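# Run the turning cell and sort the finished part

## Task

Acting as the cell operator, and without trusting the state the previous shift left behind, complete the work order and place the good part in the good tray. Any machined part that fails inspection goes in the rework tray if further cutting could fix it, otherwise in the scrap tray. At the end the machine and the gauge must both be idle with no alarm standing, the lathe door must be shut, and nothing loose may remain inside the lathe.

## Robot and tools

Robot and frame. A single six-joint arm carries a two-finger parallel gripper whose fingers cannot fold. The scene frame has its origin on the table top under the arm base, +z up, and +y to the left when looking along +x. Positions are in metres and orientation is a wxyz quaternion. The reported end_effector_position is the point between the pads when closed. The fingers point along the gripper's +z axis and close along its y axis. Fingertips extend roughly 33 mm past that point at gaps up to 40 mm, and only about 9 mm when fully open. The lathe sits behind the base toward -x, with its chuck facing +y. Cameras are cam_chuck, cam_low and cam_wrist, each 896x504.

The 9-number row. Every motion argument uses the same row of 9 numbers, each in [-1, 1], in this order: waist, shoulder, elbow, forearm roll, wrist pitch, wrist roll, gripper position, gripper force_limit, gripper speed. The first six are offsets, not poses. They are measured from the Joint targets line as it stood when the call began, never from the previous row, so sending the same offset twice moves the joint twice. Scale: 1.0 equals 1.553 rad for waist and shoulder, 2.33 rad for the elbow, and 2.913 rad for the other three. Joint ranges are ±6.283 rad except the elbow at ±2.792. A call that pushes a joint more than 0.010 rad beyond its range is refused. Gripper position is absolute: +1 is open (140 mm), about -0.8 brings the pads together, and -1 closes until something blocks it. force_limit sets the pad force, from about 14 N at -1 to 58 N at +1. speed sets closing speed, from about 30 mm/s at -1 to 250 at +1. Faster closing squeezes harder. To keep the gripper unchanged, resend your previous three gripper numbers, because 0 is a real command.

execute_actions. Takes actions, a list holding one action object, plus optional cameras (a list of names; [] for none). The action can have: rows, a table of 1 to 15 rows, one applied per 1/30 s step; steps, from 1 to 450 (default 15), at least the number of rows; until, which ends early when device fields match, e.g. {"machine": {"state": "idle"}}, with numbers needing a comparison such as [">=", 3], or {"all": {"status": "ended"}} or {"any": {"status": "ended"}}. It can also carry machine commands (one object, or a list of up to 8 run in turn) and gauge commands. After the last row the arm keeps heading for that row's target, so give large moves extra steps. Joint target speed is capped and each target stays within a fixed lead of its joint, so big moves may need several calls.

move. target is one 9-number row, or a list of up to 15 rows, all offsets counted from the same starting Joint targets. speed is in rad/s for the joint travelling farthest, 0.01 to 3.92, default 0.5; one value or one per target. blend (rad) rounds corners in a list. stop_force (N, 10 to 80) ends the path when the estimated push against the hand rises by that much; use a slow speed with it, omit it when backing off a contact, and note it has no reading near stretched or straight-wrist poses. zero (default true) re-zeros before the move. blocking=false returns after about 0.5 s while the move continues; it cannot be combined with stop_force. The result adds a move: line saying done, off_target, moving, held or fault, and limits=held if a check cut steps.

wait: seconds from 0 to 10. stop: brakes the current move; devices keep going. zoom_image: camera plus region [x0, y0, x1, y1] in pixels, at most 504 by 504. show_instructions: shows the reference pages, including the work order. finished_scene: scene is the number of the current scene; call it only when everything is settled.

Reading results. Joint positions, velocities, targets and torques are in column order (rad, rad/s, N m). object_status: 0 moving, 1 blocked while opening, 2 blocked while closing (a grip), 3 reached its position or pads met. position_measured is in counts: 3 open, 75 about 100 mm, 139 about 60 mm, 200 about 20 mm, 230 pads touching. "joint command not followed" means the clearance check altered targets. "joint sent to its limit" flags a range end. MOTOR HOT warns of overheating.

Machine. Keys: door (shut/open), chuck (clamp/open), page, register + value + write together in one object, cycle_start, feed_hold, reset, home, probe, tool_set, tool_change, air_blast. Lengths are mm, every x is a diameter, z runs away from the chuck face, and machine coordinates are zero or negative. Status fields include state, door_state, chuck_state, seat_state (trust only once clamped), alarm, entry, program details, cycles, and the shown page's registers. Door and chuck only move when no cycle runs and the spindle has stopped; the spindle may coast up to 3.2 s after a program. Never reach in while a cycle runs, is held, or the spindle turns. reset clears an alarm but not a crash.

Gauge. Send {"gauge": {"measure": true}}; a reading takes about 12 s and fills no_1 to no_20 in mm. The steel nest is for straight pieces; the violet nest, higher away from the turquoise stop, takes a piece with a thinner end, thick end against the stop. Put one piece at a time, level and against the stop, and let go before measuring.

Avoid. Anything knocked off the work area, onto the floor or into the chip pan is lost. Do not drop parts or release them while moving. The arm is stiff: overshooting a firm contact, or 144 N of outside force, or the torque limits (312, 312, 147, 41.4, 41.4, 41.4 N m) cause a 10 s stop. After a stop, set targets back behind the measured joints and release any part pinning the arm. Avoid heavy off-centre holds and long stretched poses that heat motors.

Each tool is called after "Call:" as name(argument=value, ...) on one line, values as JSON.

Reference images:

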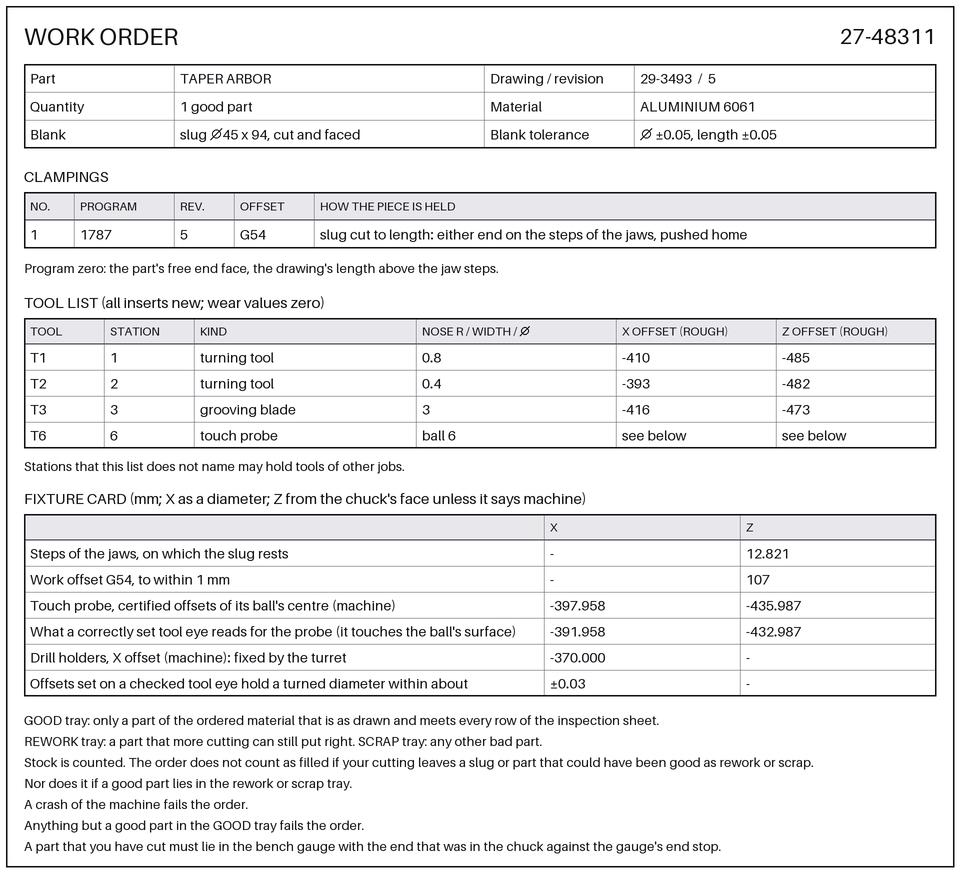

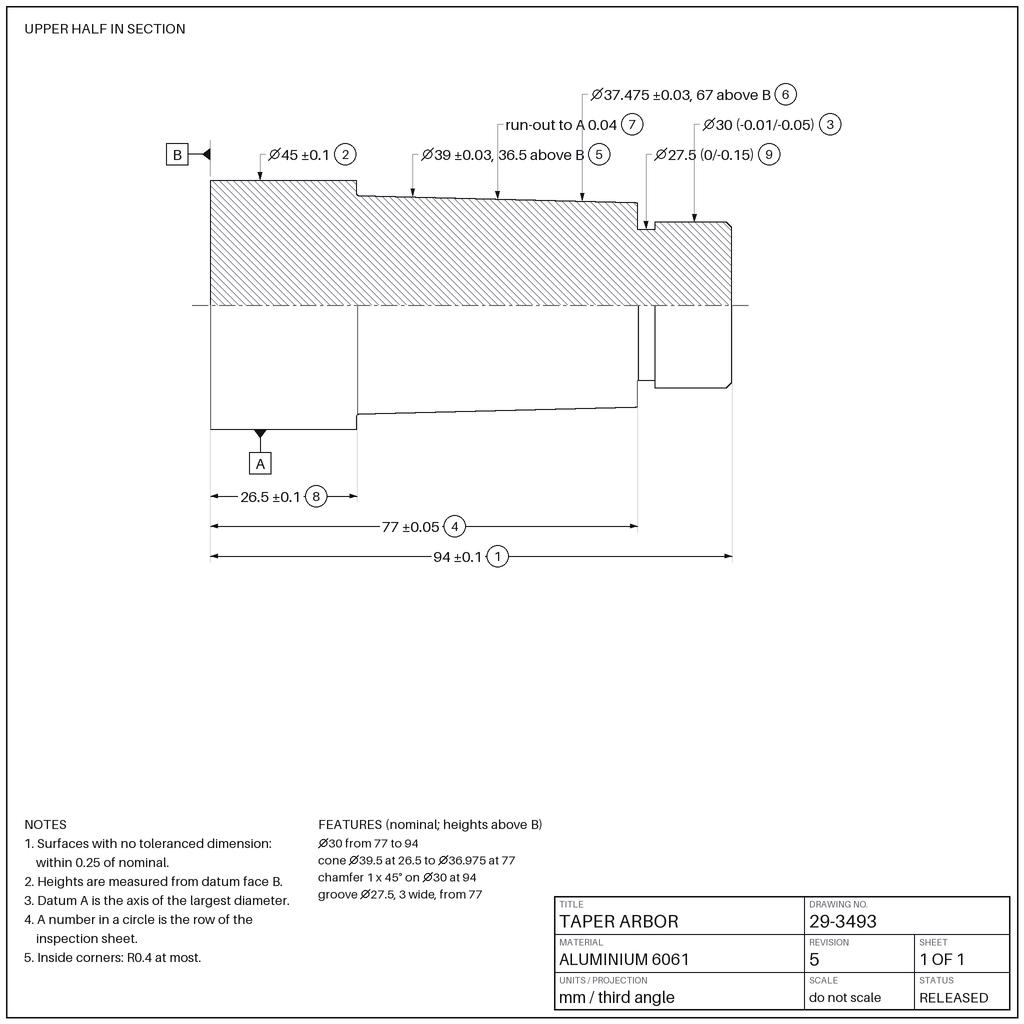

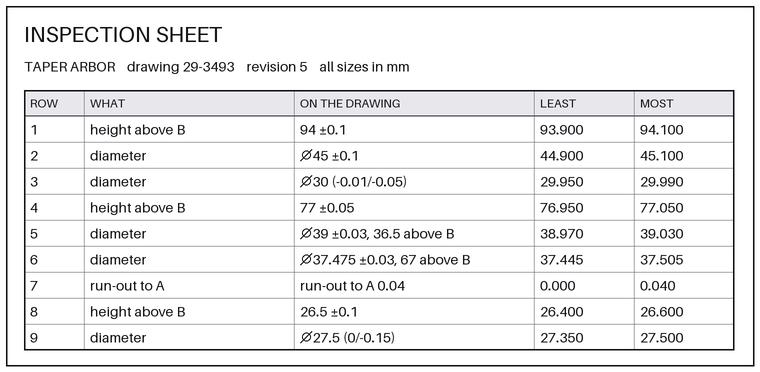

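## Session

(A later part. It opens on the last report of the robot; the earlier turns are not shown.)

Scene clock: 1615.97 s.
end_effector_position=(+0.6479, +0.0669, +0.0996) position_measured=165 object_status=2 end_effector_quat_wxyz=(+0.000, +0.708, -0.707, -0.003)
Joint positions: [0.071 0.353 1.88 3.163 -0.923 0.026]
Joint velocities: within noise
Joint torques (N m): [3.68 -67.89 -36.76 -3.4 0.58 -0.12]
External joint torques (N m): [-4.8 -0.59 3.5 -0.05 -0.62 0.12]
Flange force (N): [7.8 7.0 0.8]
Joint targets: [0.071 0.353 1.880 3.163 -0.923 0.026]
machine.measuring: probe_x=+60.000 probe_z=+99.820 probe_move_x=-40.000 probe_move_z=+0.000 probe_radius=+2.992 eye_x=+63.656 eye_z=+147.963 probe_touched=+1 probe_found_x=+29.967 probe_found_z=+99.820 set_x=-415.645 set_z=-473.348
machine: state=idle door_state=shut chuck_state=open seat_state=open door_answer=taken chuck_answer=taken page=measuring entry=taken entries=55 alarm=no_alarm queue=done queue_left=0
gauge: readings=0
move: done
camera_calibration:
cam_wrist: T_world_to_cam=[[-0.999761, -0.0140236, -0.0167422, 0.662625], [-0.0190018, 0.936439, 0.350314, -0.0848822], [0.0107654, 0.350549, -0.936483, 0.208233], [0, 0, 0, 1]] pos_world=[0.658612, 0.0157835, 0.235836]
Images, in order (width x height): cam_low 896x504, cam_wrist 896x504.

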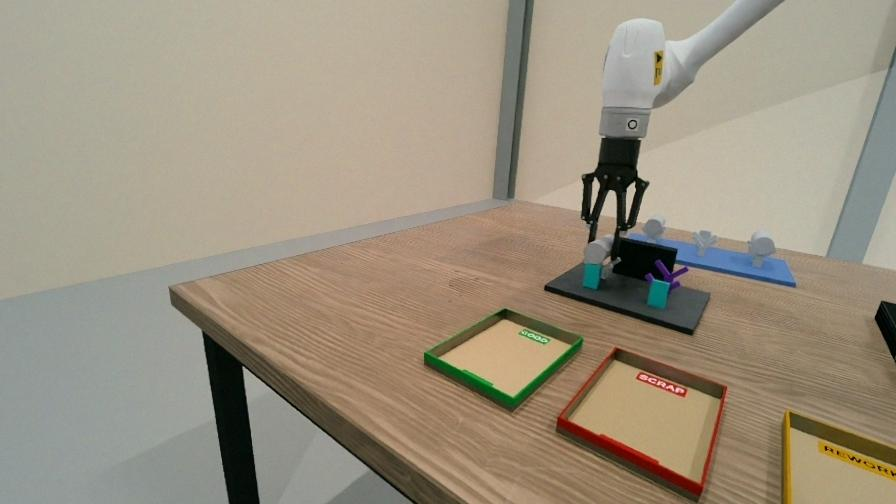

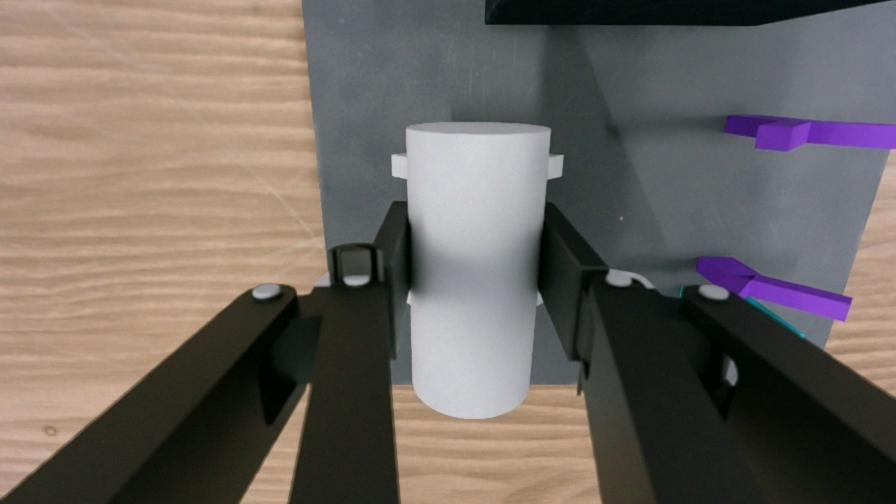

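Call:
move(target=[0,0.0179,0.0097,0,0.0175,0,-1,0.1,-1], speed=0.015, stop_force=10, cameras=["cam_wrist","cam_low"])

Call:
zoom_image(camera="cam_low", region=[540, 180, 680, 300])

Scene clock: 1633.57 s.
end_effector_position=(+0.6476, +0.0668, +0.0916) position_measured=165 object_status=2 end_effector_quat_wxyz=(+0.000, +0.708, -0.707, -0.003)
Joint positions: [0.071 0.361 1.886 3.163 -0.908 0.026]
Joint velocities: within noise
Joint torques (N m): [6.54 -49.81 -27.47 -2.24 2.9 -0.24]
External joint torques (N m): [-7.58 -19 -5.33 -1.17 -2.94 0.24]
Flange force (N): [12.0 12.5 -29.1]
Joint targets: [0.071 0.361 1.886 3.163 -0.908 0.026]
machine.measuring: probe_x=+60.000 probe_z=+99.820 probe_move_x=-40.000 probe_move_z=+0.000 probe_radius=+2.992 eye_x=+63.656 eye_z=+147.963 probe_touched=+1 probe_found_x=+29.967 probe_found_z=+99.820 set_x=-415.645 set_z=-473.348
machine: state=idle door_state=shut chuck_state=open seat_state=open door_answer=taken chuck_answer=taken page=measuring entry=taken entries=55 alarm=no_alarm queue=done queue_left=0
gauge: readings=0
move: contact; the wrist pitch is farthest, 0.036 rad from its target
camera_calibration:
cam_wrist: T_world_to_cam=[[-0.999762, -0.0137357, -0.0169511, 0.662235], [-0.0188028, 0.936523, 0.350102, -0.0821107], [0.0110662, 0.350337, -0.936558, 0.200695], [0, 0, 0, 1]] pos_world=[0.658313, 0.0156837, 0.227936]
Images, in order (width x height): cam_low 896x504, cam_wrist 896x504.

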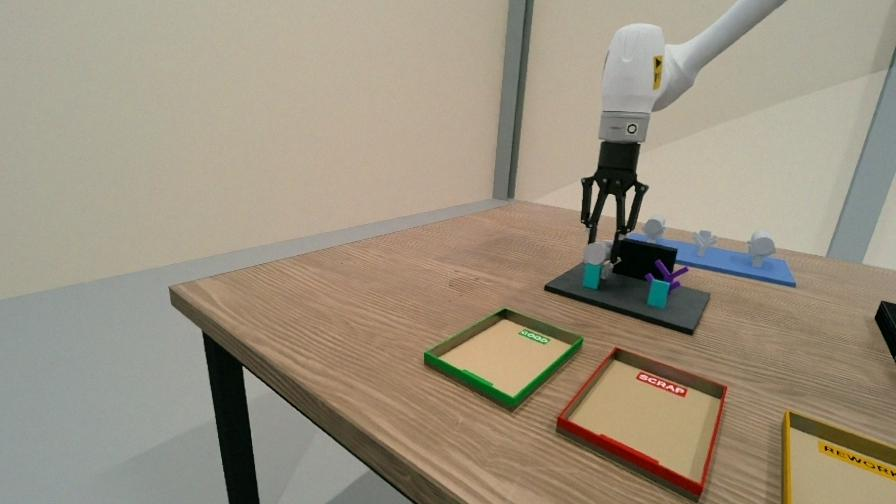

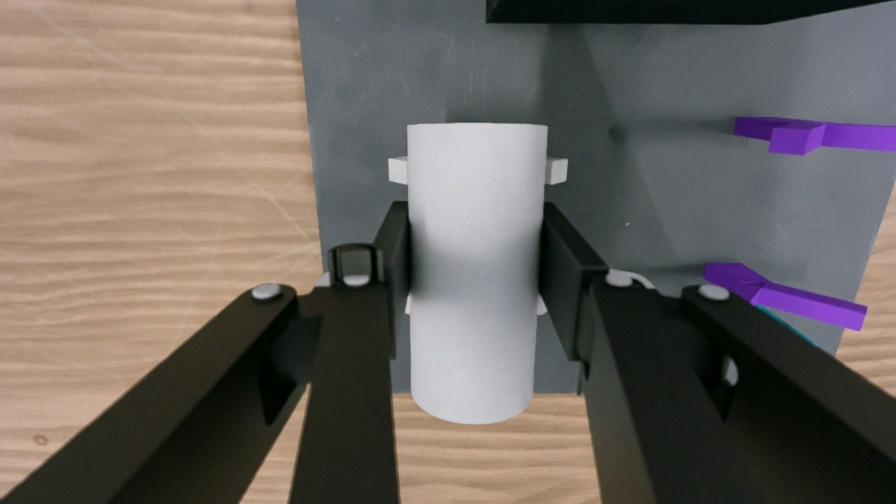

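Scaled by 3.600 from the camera's 896x504 image, which has a finer 1280x720 frame.

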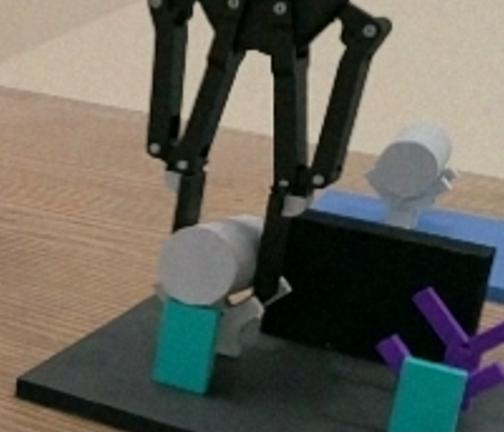

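Call:
move(target=[[0,-0.0097,-0.005,0,-0.0091,0,-1,0.1,-1],[-0.0053,-0.0097,-0.005,0,-0.0091,-0.0028,-1,0.1,-1]], speed=0.05, cameras=["cam_wrist","cam_low"])

Call:
zoom_image(camera="cam_low", region=[540, 180, 680, 300])

Scene clock: 1653.00 s.
end_effector_position=(+0.6485, +0.0618, +0.1067) position_measured=165 object_status=2 end_effector_quat_wxyz=(+0.000, +0.708, -0.706, -0.003)
Joint positions: [0.063 0.346 1.874 3.163 -0.935 0.018]
Joint velocities: within noise
Joint torques (N m): [3.47 -67.78 -37.12 -3.41 0.6 -0.12]
External joint torques (N m): [-4.37 -0.4 3.49 -0.07 -0.63 0.12]
Flange force (N): [7.1 6.8 1.0]
Joint targets: [0.063 0.346 1.874 3.163 -0.935 0.018]
machine.measuring: probe_x=+60.000 probe_z=+99.820 probe_move_x=-40.000 probe_move_z=+0.000 probe_radius=+2.992 eye_x=+63.656 eye_z=+147.963 probe_touched=+1 probe_found_x=+29.967 probe_found_z=+99.820 set_x=-415.645 set_z=-473.348
machine: state=idle door_state=shut chuck_state=open seat_state=open door_answer=taken chuck_answer=taken page=measuring entry=taken entries=55 alarm=no_alarm queue=done queue_left=0
gauge: readings=0
move: done
camera_calibration:
cam_wrist: T_world_to_cam=[[-0.999751, -0.0141625, -0.0172245, 0.663383], [-0.0193034, 0.936359, 0.350514, -0.0823725], [0.0111642, 0.350759, -0.936399, 0.216508], [0, 0, 0, 1]] pos_world=[0.659211, 0.0105831, 0.243037]
Images, in order (width x height): cam_low 896x504, cam_wrist 896x504.

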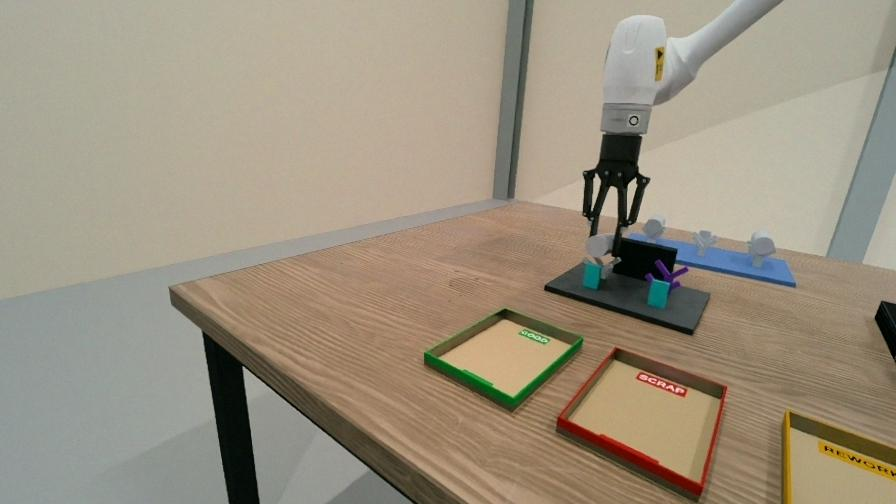

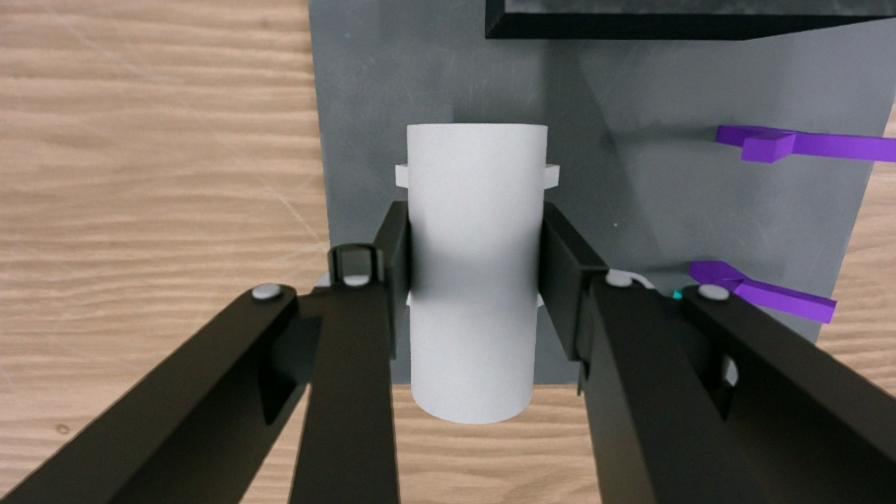

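Scaled by 3.600 from the camera's 896x504 image, which has a finer 1280x720 frame.

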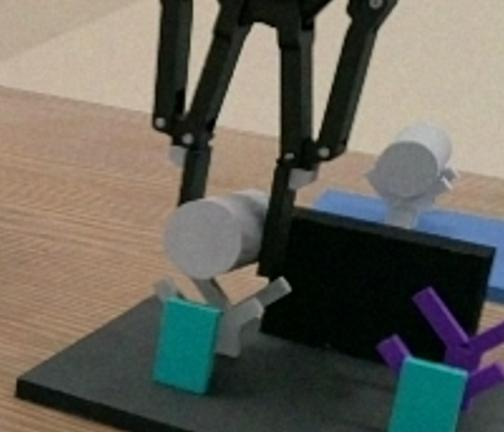

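Call:
move(target=[0,0.0179,0.0097,0,0.0175,0,-1,0.1,-1], speed=0.015, stop_force=12, cameras=["cam_wrist","cam_low"])

Call:
zoom_image(camera="cam_low", region=[540, 180, 680, 300])

Scene clock: 1666.73 s.
end_effector_position=(+0.6481, +0.0614, +0.0913) position_measured=165 object_status=2 end_effector_quat_wxyz=(+0.000, +0.708, -0.707, -0.002)
Joint positions: [0.063 0.361 1.887 3.163 -0.907 0.018]
Joint velocities: within noise
Joint torques (N m): [3.14 -52.37 -30.46 -3.49 3.53 -0.16]
External joint torques (N m): [-4.2 -16.54 -2.48 0.06 -3.56 0.16]
Flange force (N): [7.1 14.7 -25.5]
Joint targets: [0.063 0.361 1.887 3.163 -0.907 0.018]
machine.measuring: probe_x=+60.000 probe_z=+99.820 probe_move_x=-40.000 probe_move_z=+0.000 probe_radius=+2.992 eye_x=+63.656 eye_z=+147.963 probe_touched=+1 probe_found_x=+29.967 probe_found_z=+99.820 set_x=-415.645 set_z=-473.348
machine: state=idle door_state=shut chuck_state=open seat_state=open door_answer=taken chuck_answer=taken page=measuring entry=taken entries=55 alarm=no_alarm queue=done queue_left=0
gauge: readings=0
move: contact; the wrist pitch is farthest, 0.023 rad from its target
camera_calibration:
cam_wrist: T_world_to_cam=[[-0.999753, -0.0136196, -0.0175502, 0.662684], [-0.0189054, 0.93648, 0.350211, -0.0768978], [0.0116657, 0.350456, -0.936506, 0.201895], [0, 0, 0, 1]] pos_world=[0.658711, 0.0102832, 0.227637]
Images, in order (width x height): cam_low 896x504, cam_wrist 896x504.

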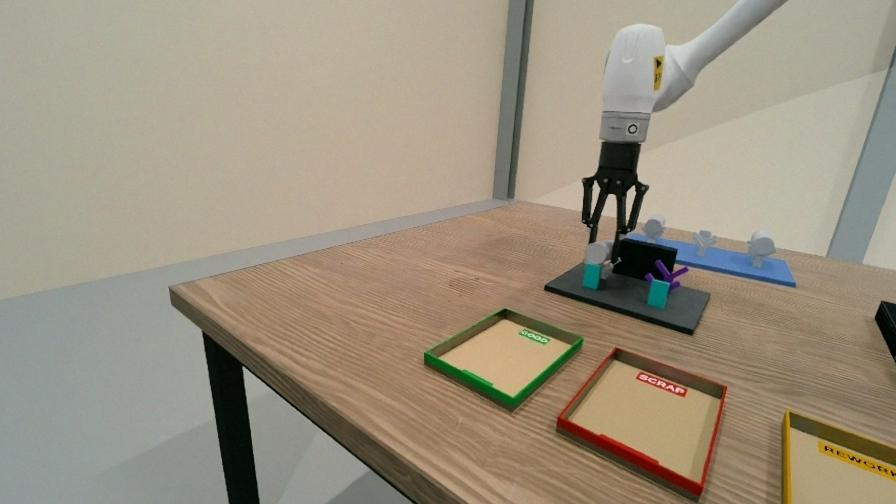

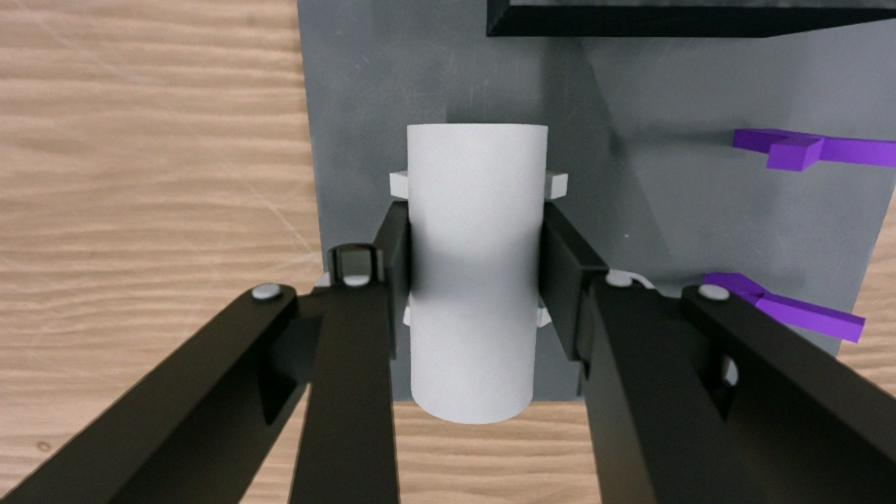

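Scaled by 3.600 from the camera's 896x504 image, which has a finer 1280x720 frame.

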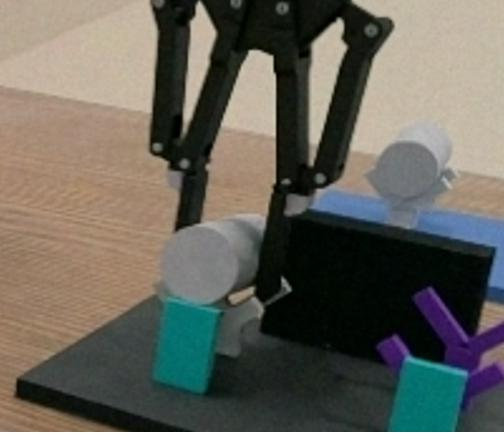

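Call:
move(target=[[0,-0.0648,-0.04,0,-0.0667,0,-1,0.1,-1],[-0.4598,-0.0569,0.0011,-0.0073,-0.0296,-0.2771,-1,0.1,-1]], speed=[0.2,0.6], blend=[0.03,0], cameras=["cam_wrist"])

Scene clock: 1732.07 s.
end_effector_position=(+0.5068, -0.3669, +0.1510) position_measured=165 object_status=2 end_effector_quat_wxyz=(+0.002, +0.744, -0.668, +0.001)
Joint positions: [-0.651 0.273 1.889 3.141 -0.993 -0.79]
Joint velocities: within noise
Joint torques (N m): [4.06 -61.62 -39.08 -3.59 0.66 -0.12]
External joint torques (N m): [-4.61 -0.28 3.77 -0.06 -0.63 0.12]
Flange force (N): [0.1 10.5 2.0]
Joint targets: [-0.651 0.273 1.889 3.141 -0.993 -0.790]
machine.measuring: probe_x=+60.000 probe_z=+99.820 probe_move_x=-40.000 probe_move_z=+0.000 probe_radius=+2.992 eye_x=+63.656 eye_z=+147.963 probe_touched=+1 probe_found_x=+29.967 probe_found_z=+99.820 set_x=-415.645 set_z=-473.348
machine: state=idle door_state=shut chuck_state=open seat_state=open door_answer=taken chuck_answer=taken page=measuring entry=taken entries=55 alarm=no_alarm queue=done queue_left=0
gauge: readings=0
move: done
camera_calibration:
cam_wrist: T_world_to_cam=[[-0.992619, -0.119612, -0.0200352, 0.47448], [-0.119193, 0.931645, 0.343264, 0.350741], [-0.0223927, 0.343118, -0.939025, 0.424493], [0, 0, 0, 1]] pos_world=[0.522289, -0.415664, 0.287719]
Images, in order (width x height): cam_wrist 896x504.

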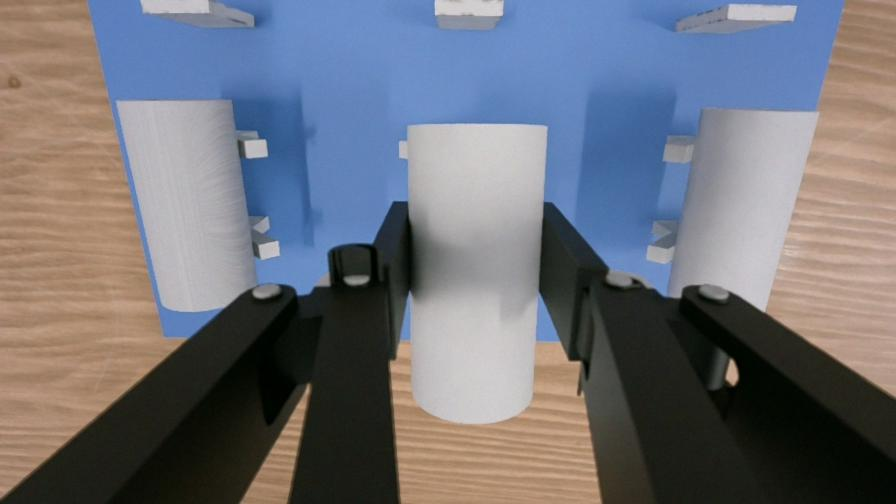

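Call:
move(target=[[-0.0006,0.0250,0.0137,0,0.0243,0,-1,0.1,-1],[-0.0006,0.0435,0.0237,0,0.0422,0,-1,0.1,-1]], speed=[0.06,0.015], stop_force=12, cameras=["cam_wrist"])

Scene clock: 1751.73 s.
end_effector_position=(+0.5061, -0.3674, +0.0897) position_measured=165 object_status=2 end_effector_quat_wxyz=(+0.002, +0.744, -0.669, +0.001)
Joint positions: [-0.652 0.334 1.94 3.141 -0.881 -0.79]
Joint velocities: within noise
Joint torques (N m): [-3.51 -57.97 -29.78 -6.14 -0.23 0.06]
External joint torques (N m): [2.71 -7.28 -2.78 2.76 0.26 -0.06]
Flange force (N): [-6.0 0.3 -9.5]
Joint targets: [-0.652 0.334 1.940 3.141 -0.881 -0.790]
machine.measuring: probe_x=+60.000 probe_z=+99.820 probe_move_x=-40.000 probe_move_z=+0.000 probe_radius=+2.992 eye_x=+63.656 eye_z=+147.963 probe_touched=+1 probe_found_x=+29.967 probe_found_z=+99.820 set_x=-415.645 set_z=-473.348
machine: state=idle door_state=shut chuck_state=open seat_state=open door_answer=taken chuck_answer=taken page=measuring entry=taken entries=55 alarm=no_alarm queue=done queue_left=0
gauge: readings=0
move: contact; path passed 1 of 2 targets; the wrist pitch is farthest, 0.011 rad from its target
camera_calibration:
cam_wrist: T_world_to_cam=[[-0.99274, -0.118561, -0.0202729, 0.472954], [-0.118292, 0.931814, 0.343117, 0.371788], [-0.0217897, 0.343024, -0.939074, 0.366742], [0, 0, 0, 1]] pos_world=[0.521491, -0.416165, 0.226419]
Images, in order (width x height): cam_wrist 896x504.

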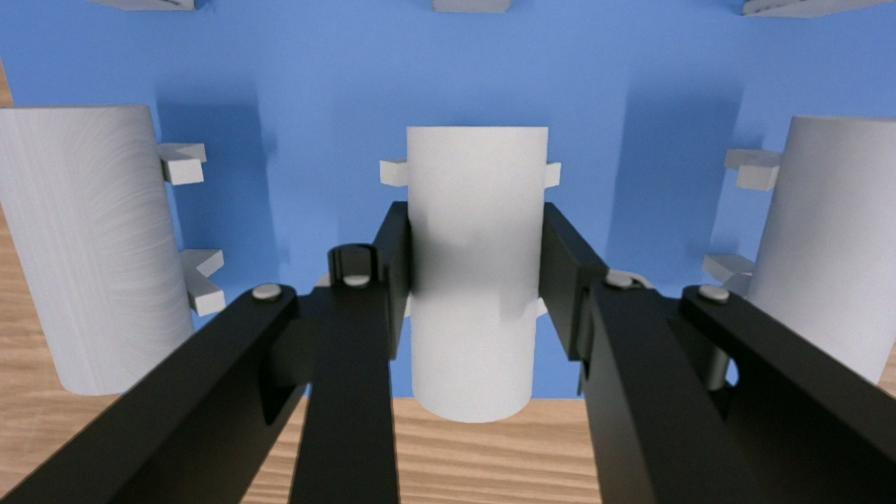

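Call:
move(target=[[0.0009,0.0010,-0.0010,0,0,0,-1,0.1,-1],[0.0009,0.0065,0.0023,0,0.0055,0,-1,0.1,-1]], speed=[0.02,0.01], stop_force=25, cameras=["cam_wrist"])

Scene clock: 1760.97 s.
end_effector_position=(+0.5076, -0.3674, +0.0857) position_measured=165 object_status=2 end_effector_quat_wxyz=(+0.002, +0.744, -0.668, +0.002)
Joint positions: [-0.651 0.34 1.941 3.141 -0.873 -0.79]
Joint velocities: within noise
Joint torques (N m): [1.77 -43.21 -24.42 -4.26 3.12 -0.24]
External joint torques (N m): [-2.62 -22.28 -7.86 0.91 -3.09 0.24]
Flange force (N): [-5.7 11.8 -35.9]
Joint targets: [-0.651 0.340 1.941 3.141 -0.873 -0.790]
machine.measuring: probe_x=+60.000 probe_z=+99.820 probe_move_x=-40.000 probe_move_z=+0.000 probe_radius=+2.992 eye_x=+63.656 eye_z=+147.963 probe_touched=+1 probe_found_x=+29.967 probe_found_z=+99.820 set_x=-415.645 set_z=-473.348
machine: state=idle door_state=shut chuck_state=open seat_state=open door_answer=taken chuck_answer=taken page=measuring entry=taken entries=55 alarm=no_alarm queue=done queue_left=0
gauge: readings=0
move: contact; path passed 1 of 2 targets
camera_calibration:
cam_wrist: T_world_to_cam=[[-0.992551, -0.120019, -0.0209195, 0.473707], [-0.119899, 0.931883, 0.342371, 0.374265], [-0.0215966, 0.342329, -0.939332, 0.362647], [0, 0, 0, 1]] pos_world=[0.522885, -0.416062, 0.222418]
Images, in order (width x height): cam_wrist 896x504.

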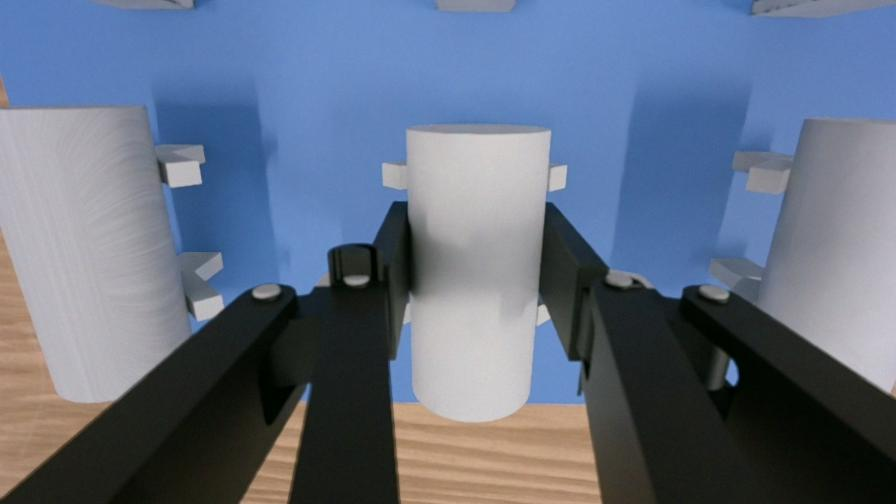

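Call:
execute_actions(actions=[{"rows":[[0,0,0,0,0,0,-0.08,0.1,-1]],"steps":30}], cameras=[])

Call:
move(target=[0.0046,-0.0035,0.0034,0,0.0008,0.0025,-0.08,0.1,-1], speed=0.03, cameras=["cam_wrist"])

Scene clock: 1771.27 s.
end_effector_position=(+0.5076, -0.3674, +0.0857) position_measured=139 object_status=3 end_effector_quat_wxyz=(+0.002, +0.744, -0.668, +0.002)
Joint positions: [-0.651 0.34 1.941 3.141 -0.873 -0.79]
Joint velocities: within noise
Joint torques (N m): [3.99 -62.66 -34.17 -3.31 0.66 -0.12]
External joint torques (N m): [-4.55 -3.05 1.63 -0.07 -0.62 0.12]
Flange force (N): [0.4 10.1 -3.4]
Joint targets: [-0.651 0.340 1.941 3.141 -0.873 -0.790]
machine.measuring: probe_x=+60.000 probe_z=+99.820 probe_move_x=-40.000 probe_move_z=+0.000 probe_radius=+2.992 eye_x=+63.656 eye_z=+147.963 probe_touched=+1 probe_found_x=+29.967 probe_found_z=+99.820 set_x=-415.645 set_z=-473.348
machine: state=idle door_state=shut chuck_state=open seat_state=open door_answer=taken chuck_answer=taken page=measuring entry=taken entries=55 alarm=no_alarm queue=done queue_left=0
gauge: readings=0
No camera images: "cameras" was empty.

Scene clock: 1771.97 s.
end_effector_position=(+0.5069, -0.3612, +0.0857) position_measured=139 object_status=3 end_effector_quat_wxyz=(+0.002, +0.744, -0.668, +0.002)
Joint positions: [-0.644 0.335 1.949 3.141 -0.871 -0.782]
Joint velocities: within noise
Joint torques (N m): [3.87 -62.09 -34.11 -3.31 0.68 -0.09]
External joint torques (N m): [-4.63 -2.92 1.78 -0.05 -0.65 0.09]
Flange force (N): [0.5 10.3 -3.2]
Joint targets: [-0.644 0.335 1.949 3.141 -0.871 -0.782]
machine.measuring: probe_x=+60.000 probe_z=+99.820 probe_move_x=-40.000 probe_move_z=+0.000 probe_radius=+2.992 eye_x=+63.656 eye_z=+147.963 probe_touched=+1 probe_found_x=+29.967 probe_found_z=+99.820 set_x=-415.645 set_z=-473.348
machine: state=idle door_state=shut chuck_state=open seat_state=open door_answer=taken chuck_answer=taken page=measuring entry=taken entries=55 alarm=no_alarm queue=done queue_left=0
gauge: readings=0
move: done
camera_calibration:
cam_wrist: T_world_to_cam=[[-0.992573, -0.119861, -0.0207708, 0.4739], [-0.119697, 0.93186, 0.342504, 0.368271], [-0.0216975, 0.342446, -0.939287, 0.360602], [0, 0, 0, 1]] pos_world=[0.522286, -0.409862, 0.222418]
Images, in order (width x height): cam_wrist 896x504.

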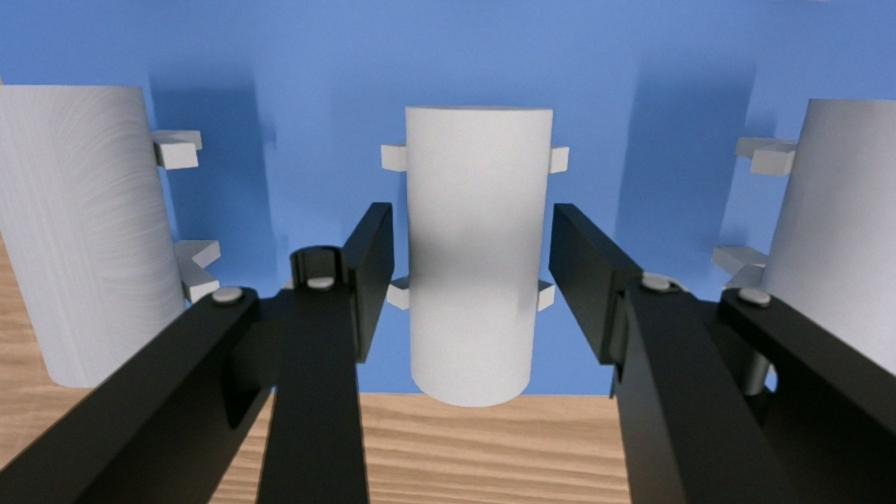

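Call:
execute_actions(actions=[{"rows":[[0,0,0,0,0,0,-1,0.1,-1]],"steps":60}], cameras=[])

Call:
move(target=[[0,-0.0135,-0.0092,0,-0.0146,0,-1,0.1,-1],[0,-0.0677,-0.046,0,-0.0731,0,-1,0.1,-1],[0.4564,-0.048,-0.0667,0.0076,-0.0791,0.2746,-1,0.1,-1],[0.4564,0.0071,-0.0322,0.0076,-0.022,0.2746,-1,0.1,-1]], speed=[0.03,0.2,0.6,0.15], blend=[0.002,0.02,0.02,0], cameras=["cam_wrist","cam_low"])

Call:
zoom_image(camera="cam_low", region=[540, 180, 680, 300])

Scene clock: 1791.10 s.
end_effector_position=(+0.5069, -0.3612, +0.0857) position_measured=165 object_status=2 end_effector_quat_wxyz=(+0.002, +0.744, -0.668, +0.002)
Joint positions: [-0.644 0.335 1.949 3.141 -0.871 -0.782]
Joint velocities: within noise
Joint torques (N m): [0.1 -55.62 -28.44 -5.39 0.16 -0.56]
External joint torques (N m): [-1.14 -9.31 -3.77 2.04 -0.14 0.56]
Flange force (N): [-2.7 4.3 -13.3]
Joint targets: [-0.644 0.335 1.949 3.141 -0.871 -0.782]
machine.measuring: probe_x=+60.000 probe_z=+99.820 probe_move_x=-40.000 probe_move_z=+0.000 probe_radius=+2.992 eye_x=+63.656 eye_z=+147.963 probe_touched=+1 probe_found_x=+29.967 probe_found_z=+99.820 set_x=-415.645 set_z=-473.348
machine: state=idle door_state=shut chuck_state=open seat_state=open door_answer=taken chuck_answer=taken page=measuring entry=taken entries=55 alarm=no_alarm queue=done queue_left=0
gauge: readings=0
No camera images: "cameras" was empty.

Scene clock: 1796.13 s.
end_effector_position=(+0.6487, +0.0636, +0.1073) position_measured=165 object_status=2 end_effector_quat_wxyz=(+0.000, +0.708, -0.706, -0.003)
Joint positions: [0.065 0.346 1.874 3.164 -0.935 0.018]
Joint velocities: within noise
Joint torques (N m): [3.52 -67.56 -37.26 -3.43 0.6 -0.13]
External joint torques (N m): [-4.38 -0.65 3.43 -0.08 -0.62 0.13]
Flange force (N): [7.1 7.0 0.8]
Joint targets: [0.065 0.346 1.874 3.164 -0.935 0.018]
machine.measuring: probe_x=+60.000 probe_z=+99.820 probe_move_x=-40.000 probe_move_z=+0.000 probe_radius=+2.992 eye_x=+63.656 eye_z=+147.963 probe_touched=+1 probe_found_x=+29.967 probe_found_z=+99.820 set_x=-415.645 set_z=-473.348
machine: state=idle door_state=shut chuck_state=open seat_state=open door_answer=taken chuck_answer=taken page=measuring entry=taken entries=55 alarm=no_alarm queue=done queue_left=0
gauge: readings=0
move: done
camera_calibration:
cam_wrist: T_world_to_cam=[[-0.999712, -0.0158964, -0.0179893, 0.66379], [-0.0212037, 0.936068, 0.35118, -0.083043], [0.0112568, 0.35146, -0.936135, 0.216247], [0, 0, 0, 1]] pos_world=[0.659403, 0.0122835, 0.243541]
Images, in order (width x height): cam_low 896x504, cam_wrist 896x504.

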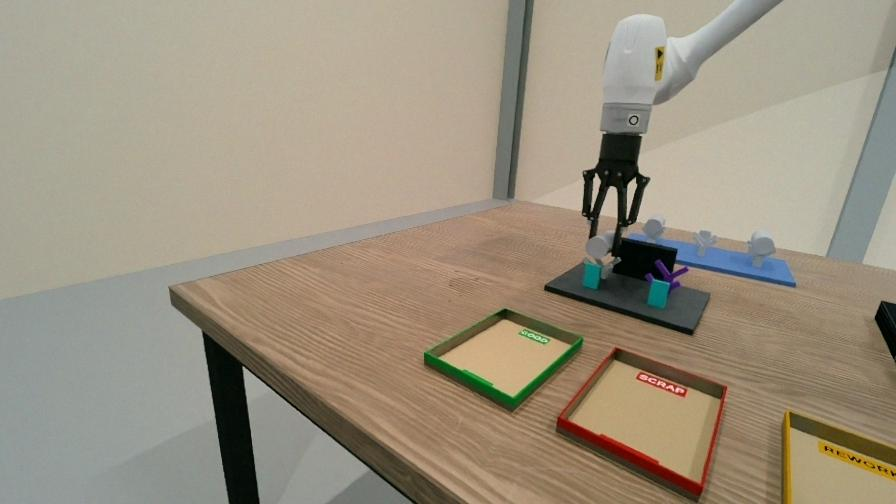

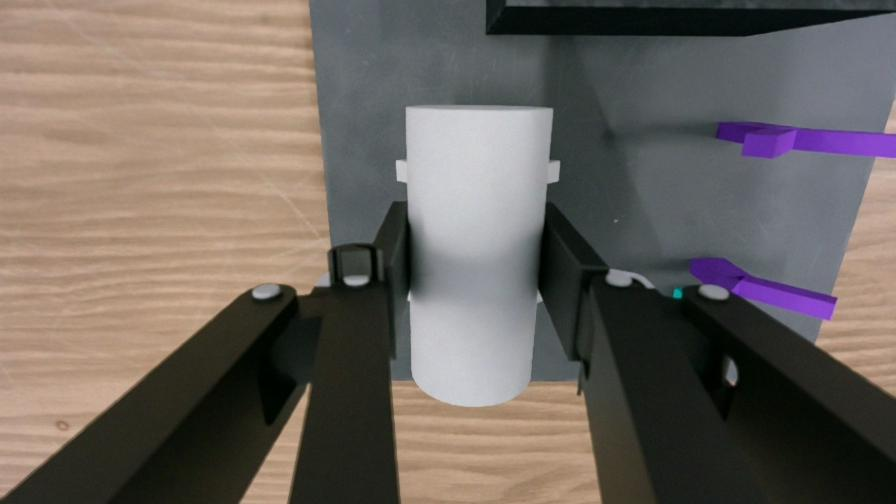

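Scaled by 3.600 from the camera's 896x504 image, which has a finer 1280x720 frame.

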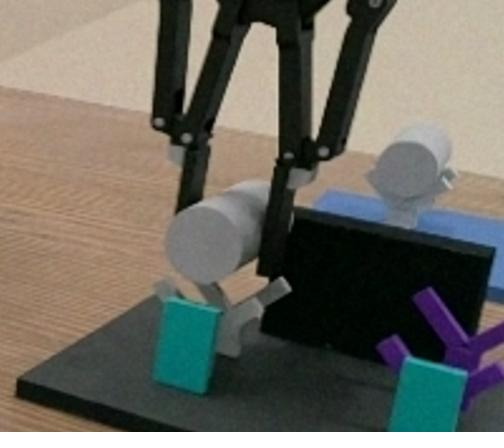

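Call:
move(target=[0,0.0187,0.0107,0,0.0182,0,-1,0.1,-1], speed=0.015, stop_force=12, cameras=["cam_wrist","cam_low"])

Call:
zoom_image(camera="cam_low", region=[540, 180, 680, 300])

Scene clock: 1805.87 s.
end_effector_position=(+0.6475, +0.0631, +0.0872) position_measured=165 object_status=2 end_effector_quat_wxyz=(+0.000, +0.708, -0.706, -0.003)
Joint positions: [0.065 0.365 1.891 3.164 -0.9 0.018]
Joint velocities: within noise
Joint torques (N m): [3.8 -56.21 -32.52 -3.17 3.28 -0.17]
External joint torques (N m): [-4.66 -13 -0.4 -0.24 -3.29 0.17]
Flange force (N): [7.8 14.1 -20.0]
Joint targets: [0.065 0.365 1.891 3.164 -0.900 0.018]
machine.measuring: probe_x=+60.000 probe_z=+99.820 probe_move_x=-40.000 probe_move_z=+0.000 probe_radius=+2.992 eye_x=+63.656 eye_z=+147.963 probe_touched=+1 probe_found_x=+29.967 probe_found_z=+99.820 set_x=-415.645 set_z=-473.348
machine: state=idle door_state=shut chuck_state=open seat_state=open door_answer=taken chuck_answer=taken page=measuring entry=taken entries=55 alarm=no_alarm queue=done queue_left=0
gauge: readings=0
move: contact; the wrist pitch is farthest, 0.018 rad from its target
camera_calibration:
cam_wrist: T_world_to_cam=[[-0.99973, -0.0153532, -0.0174569, 0.662112], [-0.0205026, 0.936256, 0.350719, -0.0759957], [0.0109594, 0.350982, -0.936318, 0.197825], [0, 0, 0, 1]] pos_world=[0.658206, 0.0118841, 0.223438]
Images, in order (width x height): cam_low 896x504, cam_wrist 896x504.

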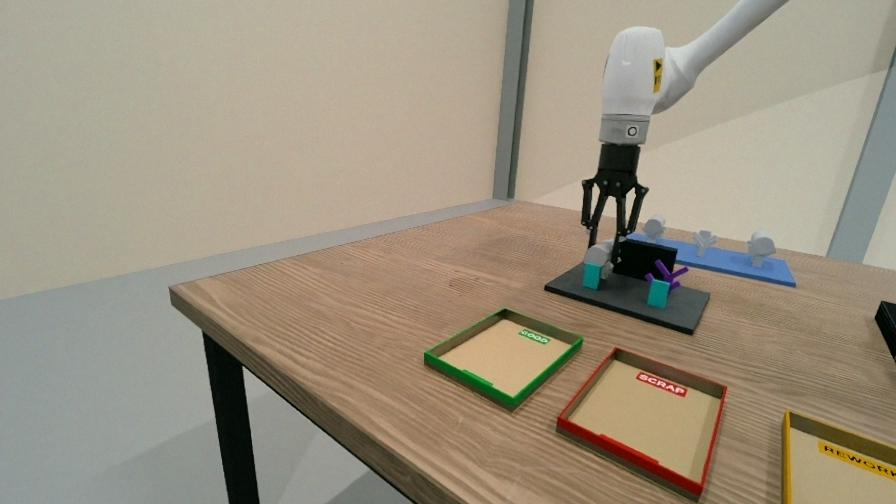

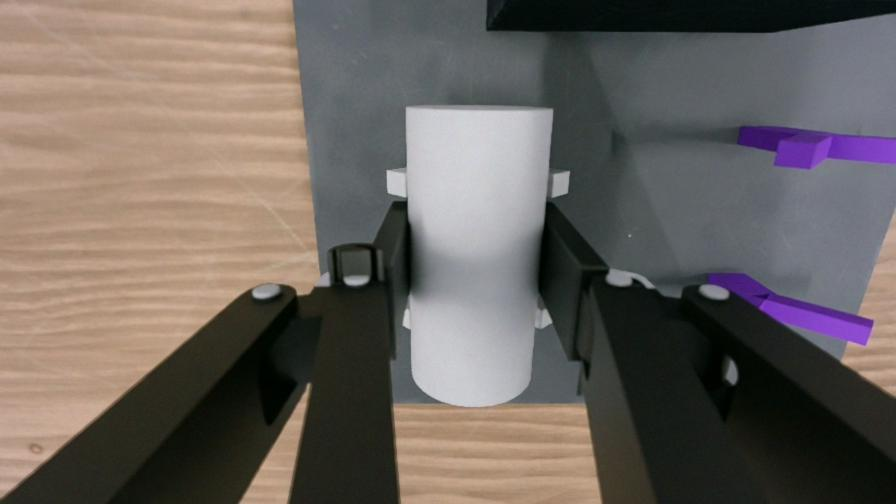

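Scaled by 3.600 from the camera's 896x504 image, which has a finer 1280x720 frame.

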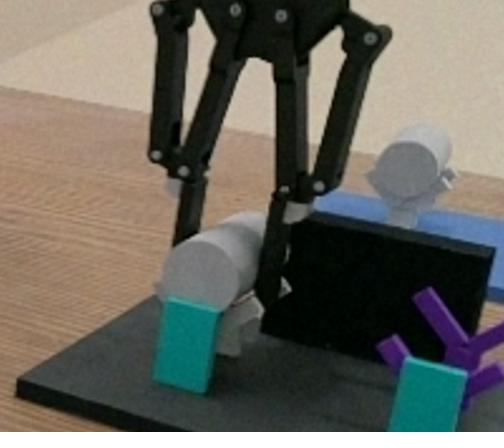

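Call:
move(target=[0,-0.0005,-0.0003,0,-0.0005,0,-1,0.1,-1], speed=0.02, cameras=[])

Call:
move(target=[0.0099,0.0007,-0.0007,0,-0.0002,0.0053,-1,0.1,-1], speed=0.01, stop_force=10, cameras=["cam_wrist","cam_low"])

Call:
zoom_image(camera="cam_low", region=[540, 180, 680, 300])

Scene clock: 1814.40 s.
end_effector_position=(+0.6476, +0.0631, +0.0880) position_measured=165 object_status=2 end_effector_quat_wxyz=(+0.000, +0.708, -0.706, -0.003)
Joint positions: [0.065 0.364 1.89 3.164 -0.901 0.018]
Joint velocities: within noise
Joint torques (N m): [3.31 -68.63 -36.25 -3.36 0.58 -0.11]
External joint torques (N m): [-4.59 -0.42 3.41 -0.05 -0.6 0.11]
Flange force (N): [7.5 6.7 0.8]
Joint targets: [0.065 0.364 1.890 3.164 -0.901 0.018]
machine.measuring: probe_x=+60.000 probe_z=+99.820 probe_move_x=-40.000 probe_move_z=+0.000 probe_radius=+2.992 eye_x=+63.656 eye_z=+147.963 probe_touched=+1 probe_found_x=+29.967 probe_found_z=+99.820 set_x=-415.645 set_z=-473.348
machine: state=idle door_state=shut chuck_state=open seat_state=open door_answer=taken chuck_answer=taken page=measuring entry=taken entries=55 alarm=no_alarm queue=done queue_left=0
gauge: readings=0
move: done
No camera images: "cameras" was empty.

Scene clock: 1815.80 s.
end_effector_position=(+0.6475, +0.0684, +0.0880) position_measured=165 object_status=2 end_effector_quat_wxyz=(+0.000, +0.708, -0.706, -0.003)
Joint positions: [0.073 0.365 1.889 3.163 -0.902 0.026]
Joint velocities: within noise
Joint torques (N m): [12.87 -65.75 -35.16 0.86 0.94 0.15]
External joint torques (N m): [-13.69 -3.44 2.26 -4.27 -0.96 -0.15]
Flange force (N): [22.0 7.5 -4.2]
Joint targets: [0.073 0.365 1.889 3.163 -0.902 0.026]
machine.measuring: probe_x=+60.000 probe_z=+99.820 probe_move_x=-40.000 probe_move_z=+0.000 probe_radius=+2.992 eye_x=+63.656 eye_z=+147.963 probe_touched=+1 probe_found_x=+29.967 probe_found_z=+99.820 set_x=-415.645 set_z=-473.348
machine: state=idle door_state=shut chuck_state=open seat_state=open door_answer=taken chuck_answer=taken page=measuring entry=taken entries=55 alarm=no_alarm queue=done queue_left=0
gauge: readings=0
move: contact
camera_calibration:
cam_wrist: T_world_to_cam=[[-0.999734, -0.0153326, -0.0172312, 0.662161], [-0.0204017, 0.936335, 0.350515, -0.0813543], [0.0107599, 0.350773, -0.936399, 0.19683], [0, 0, 0, 1]] pos_world=[0.658207, 0.0172847, 0.224237]
Images, in order (width x height): cam_low 896x504, cam_wrist 896x504.

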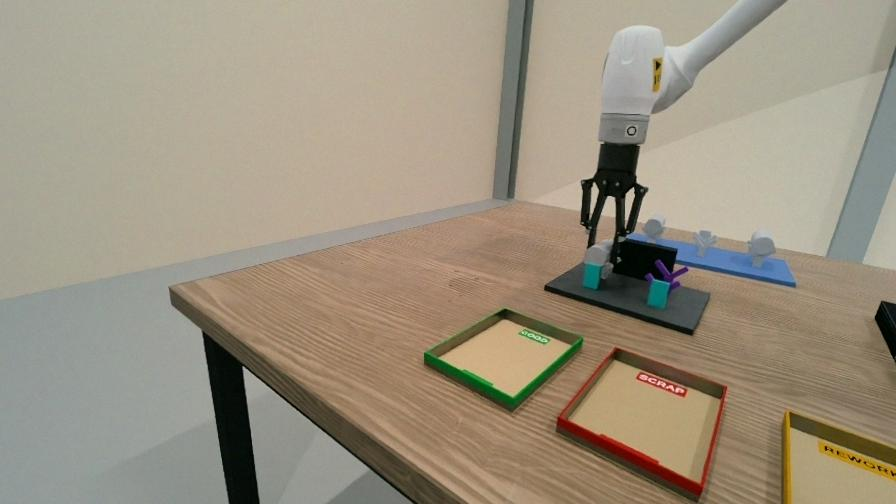

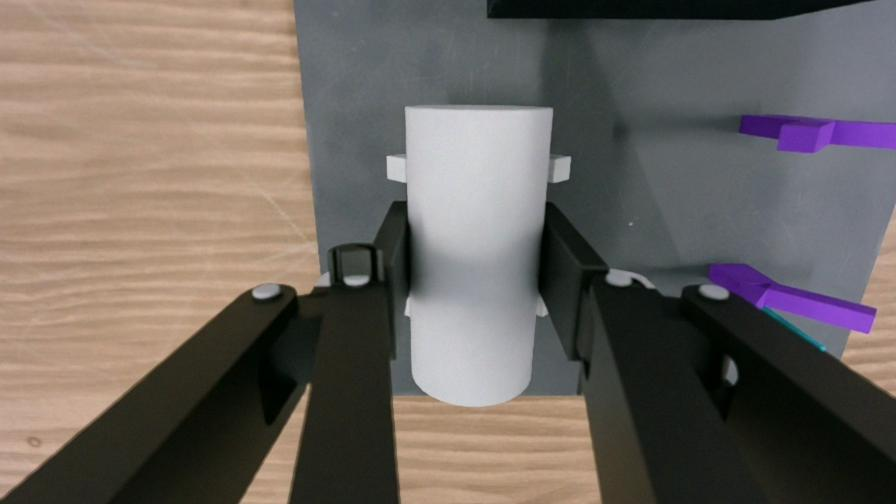

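Scaled by 3.600 from the camera's 896x504 image, which has a finer 1280x720 frame.

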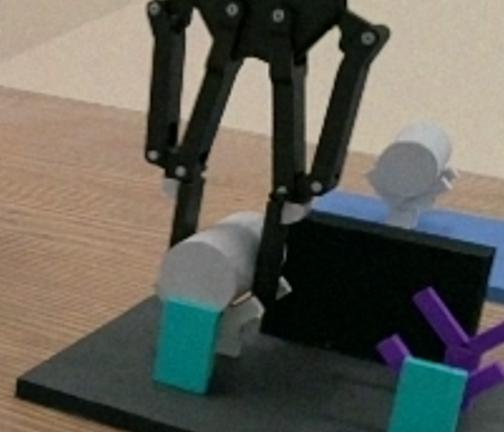

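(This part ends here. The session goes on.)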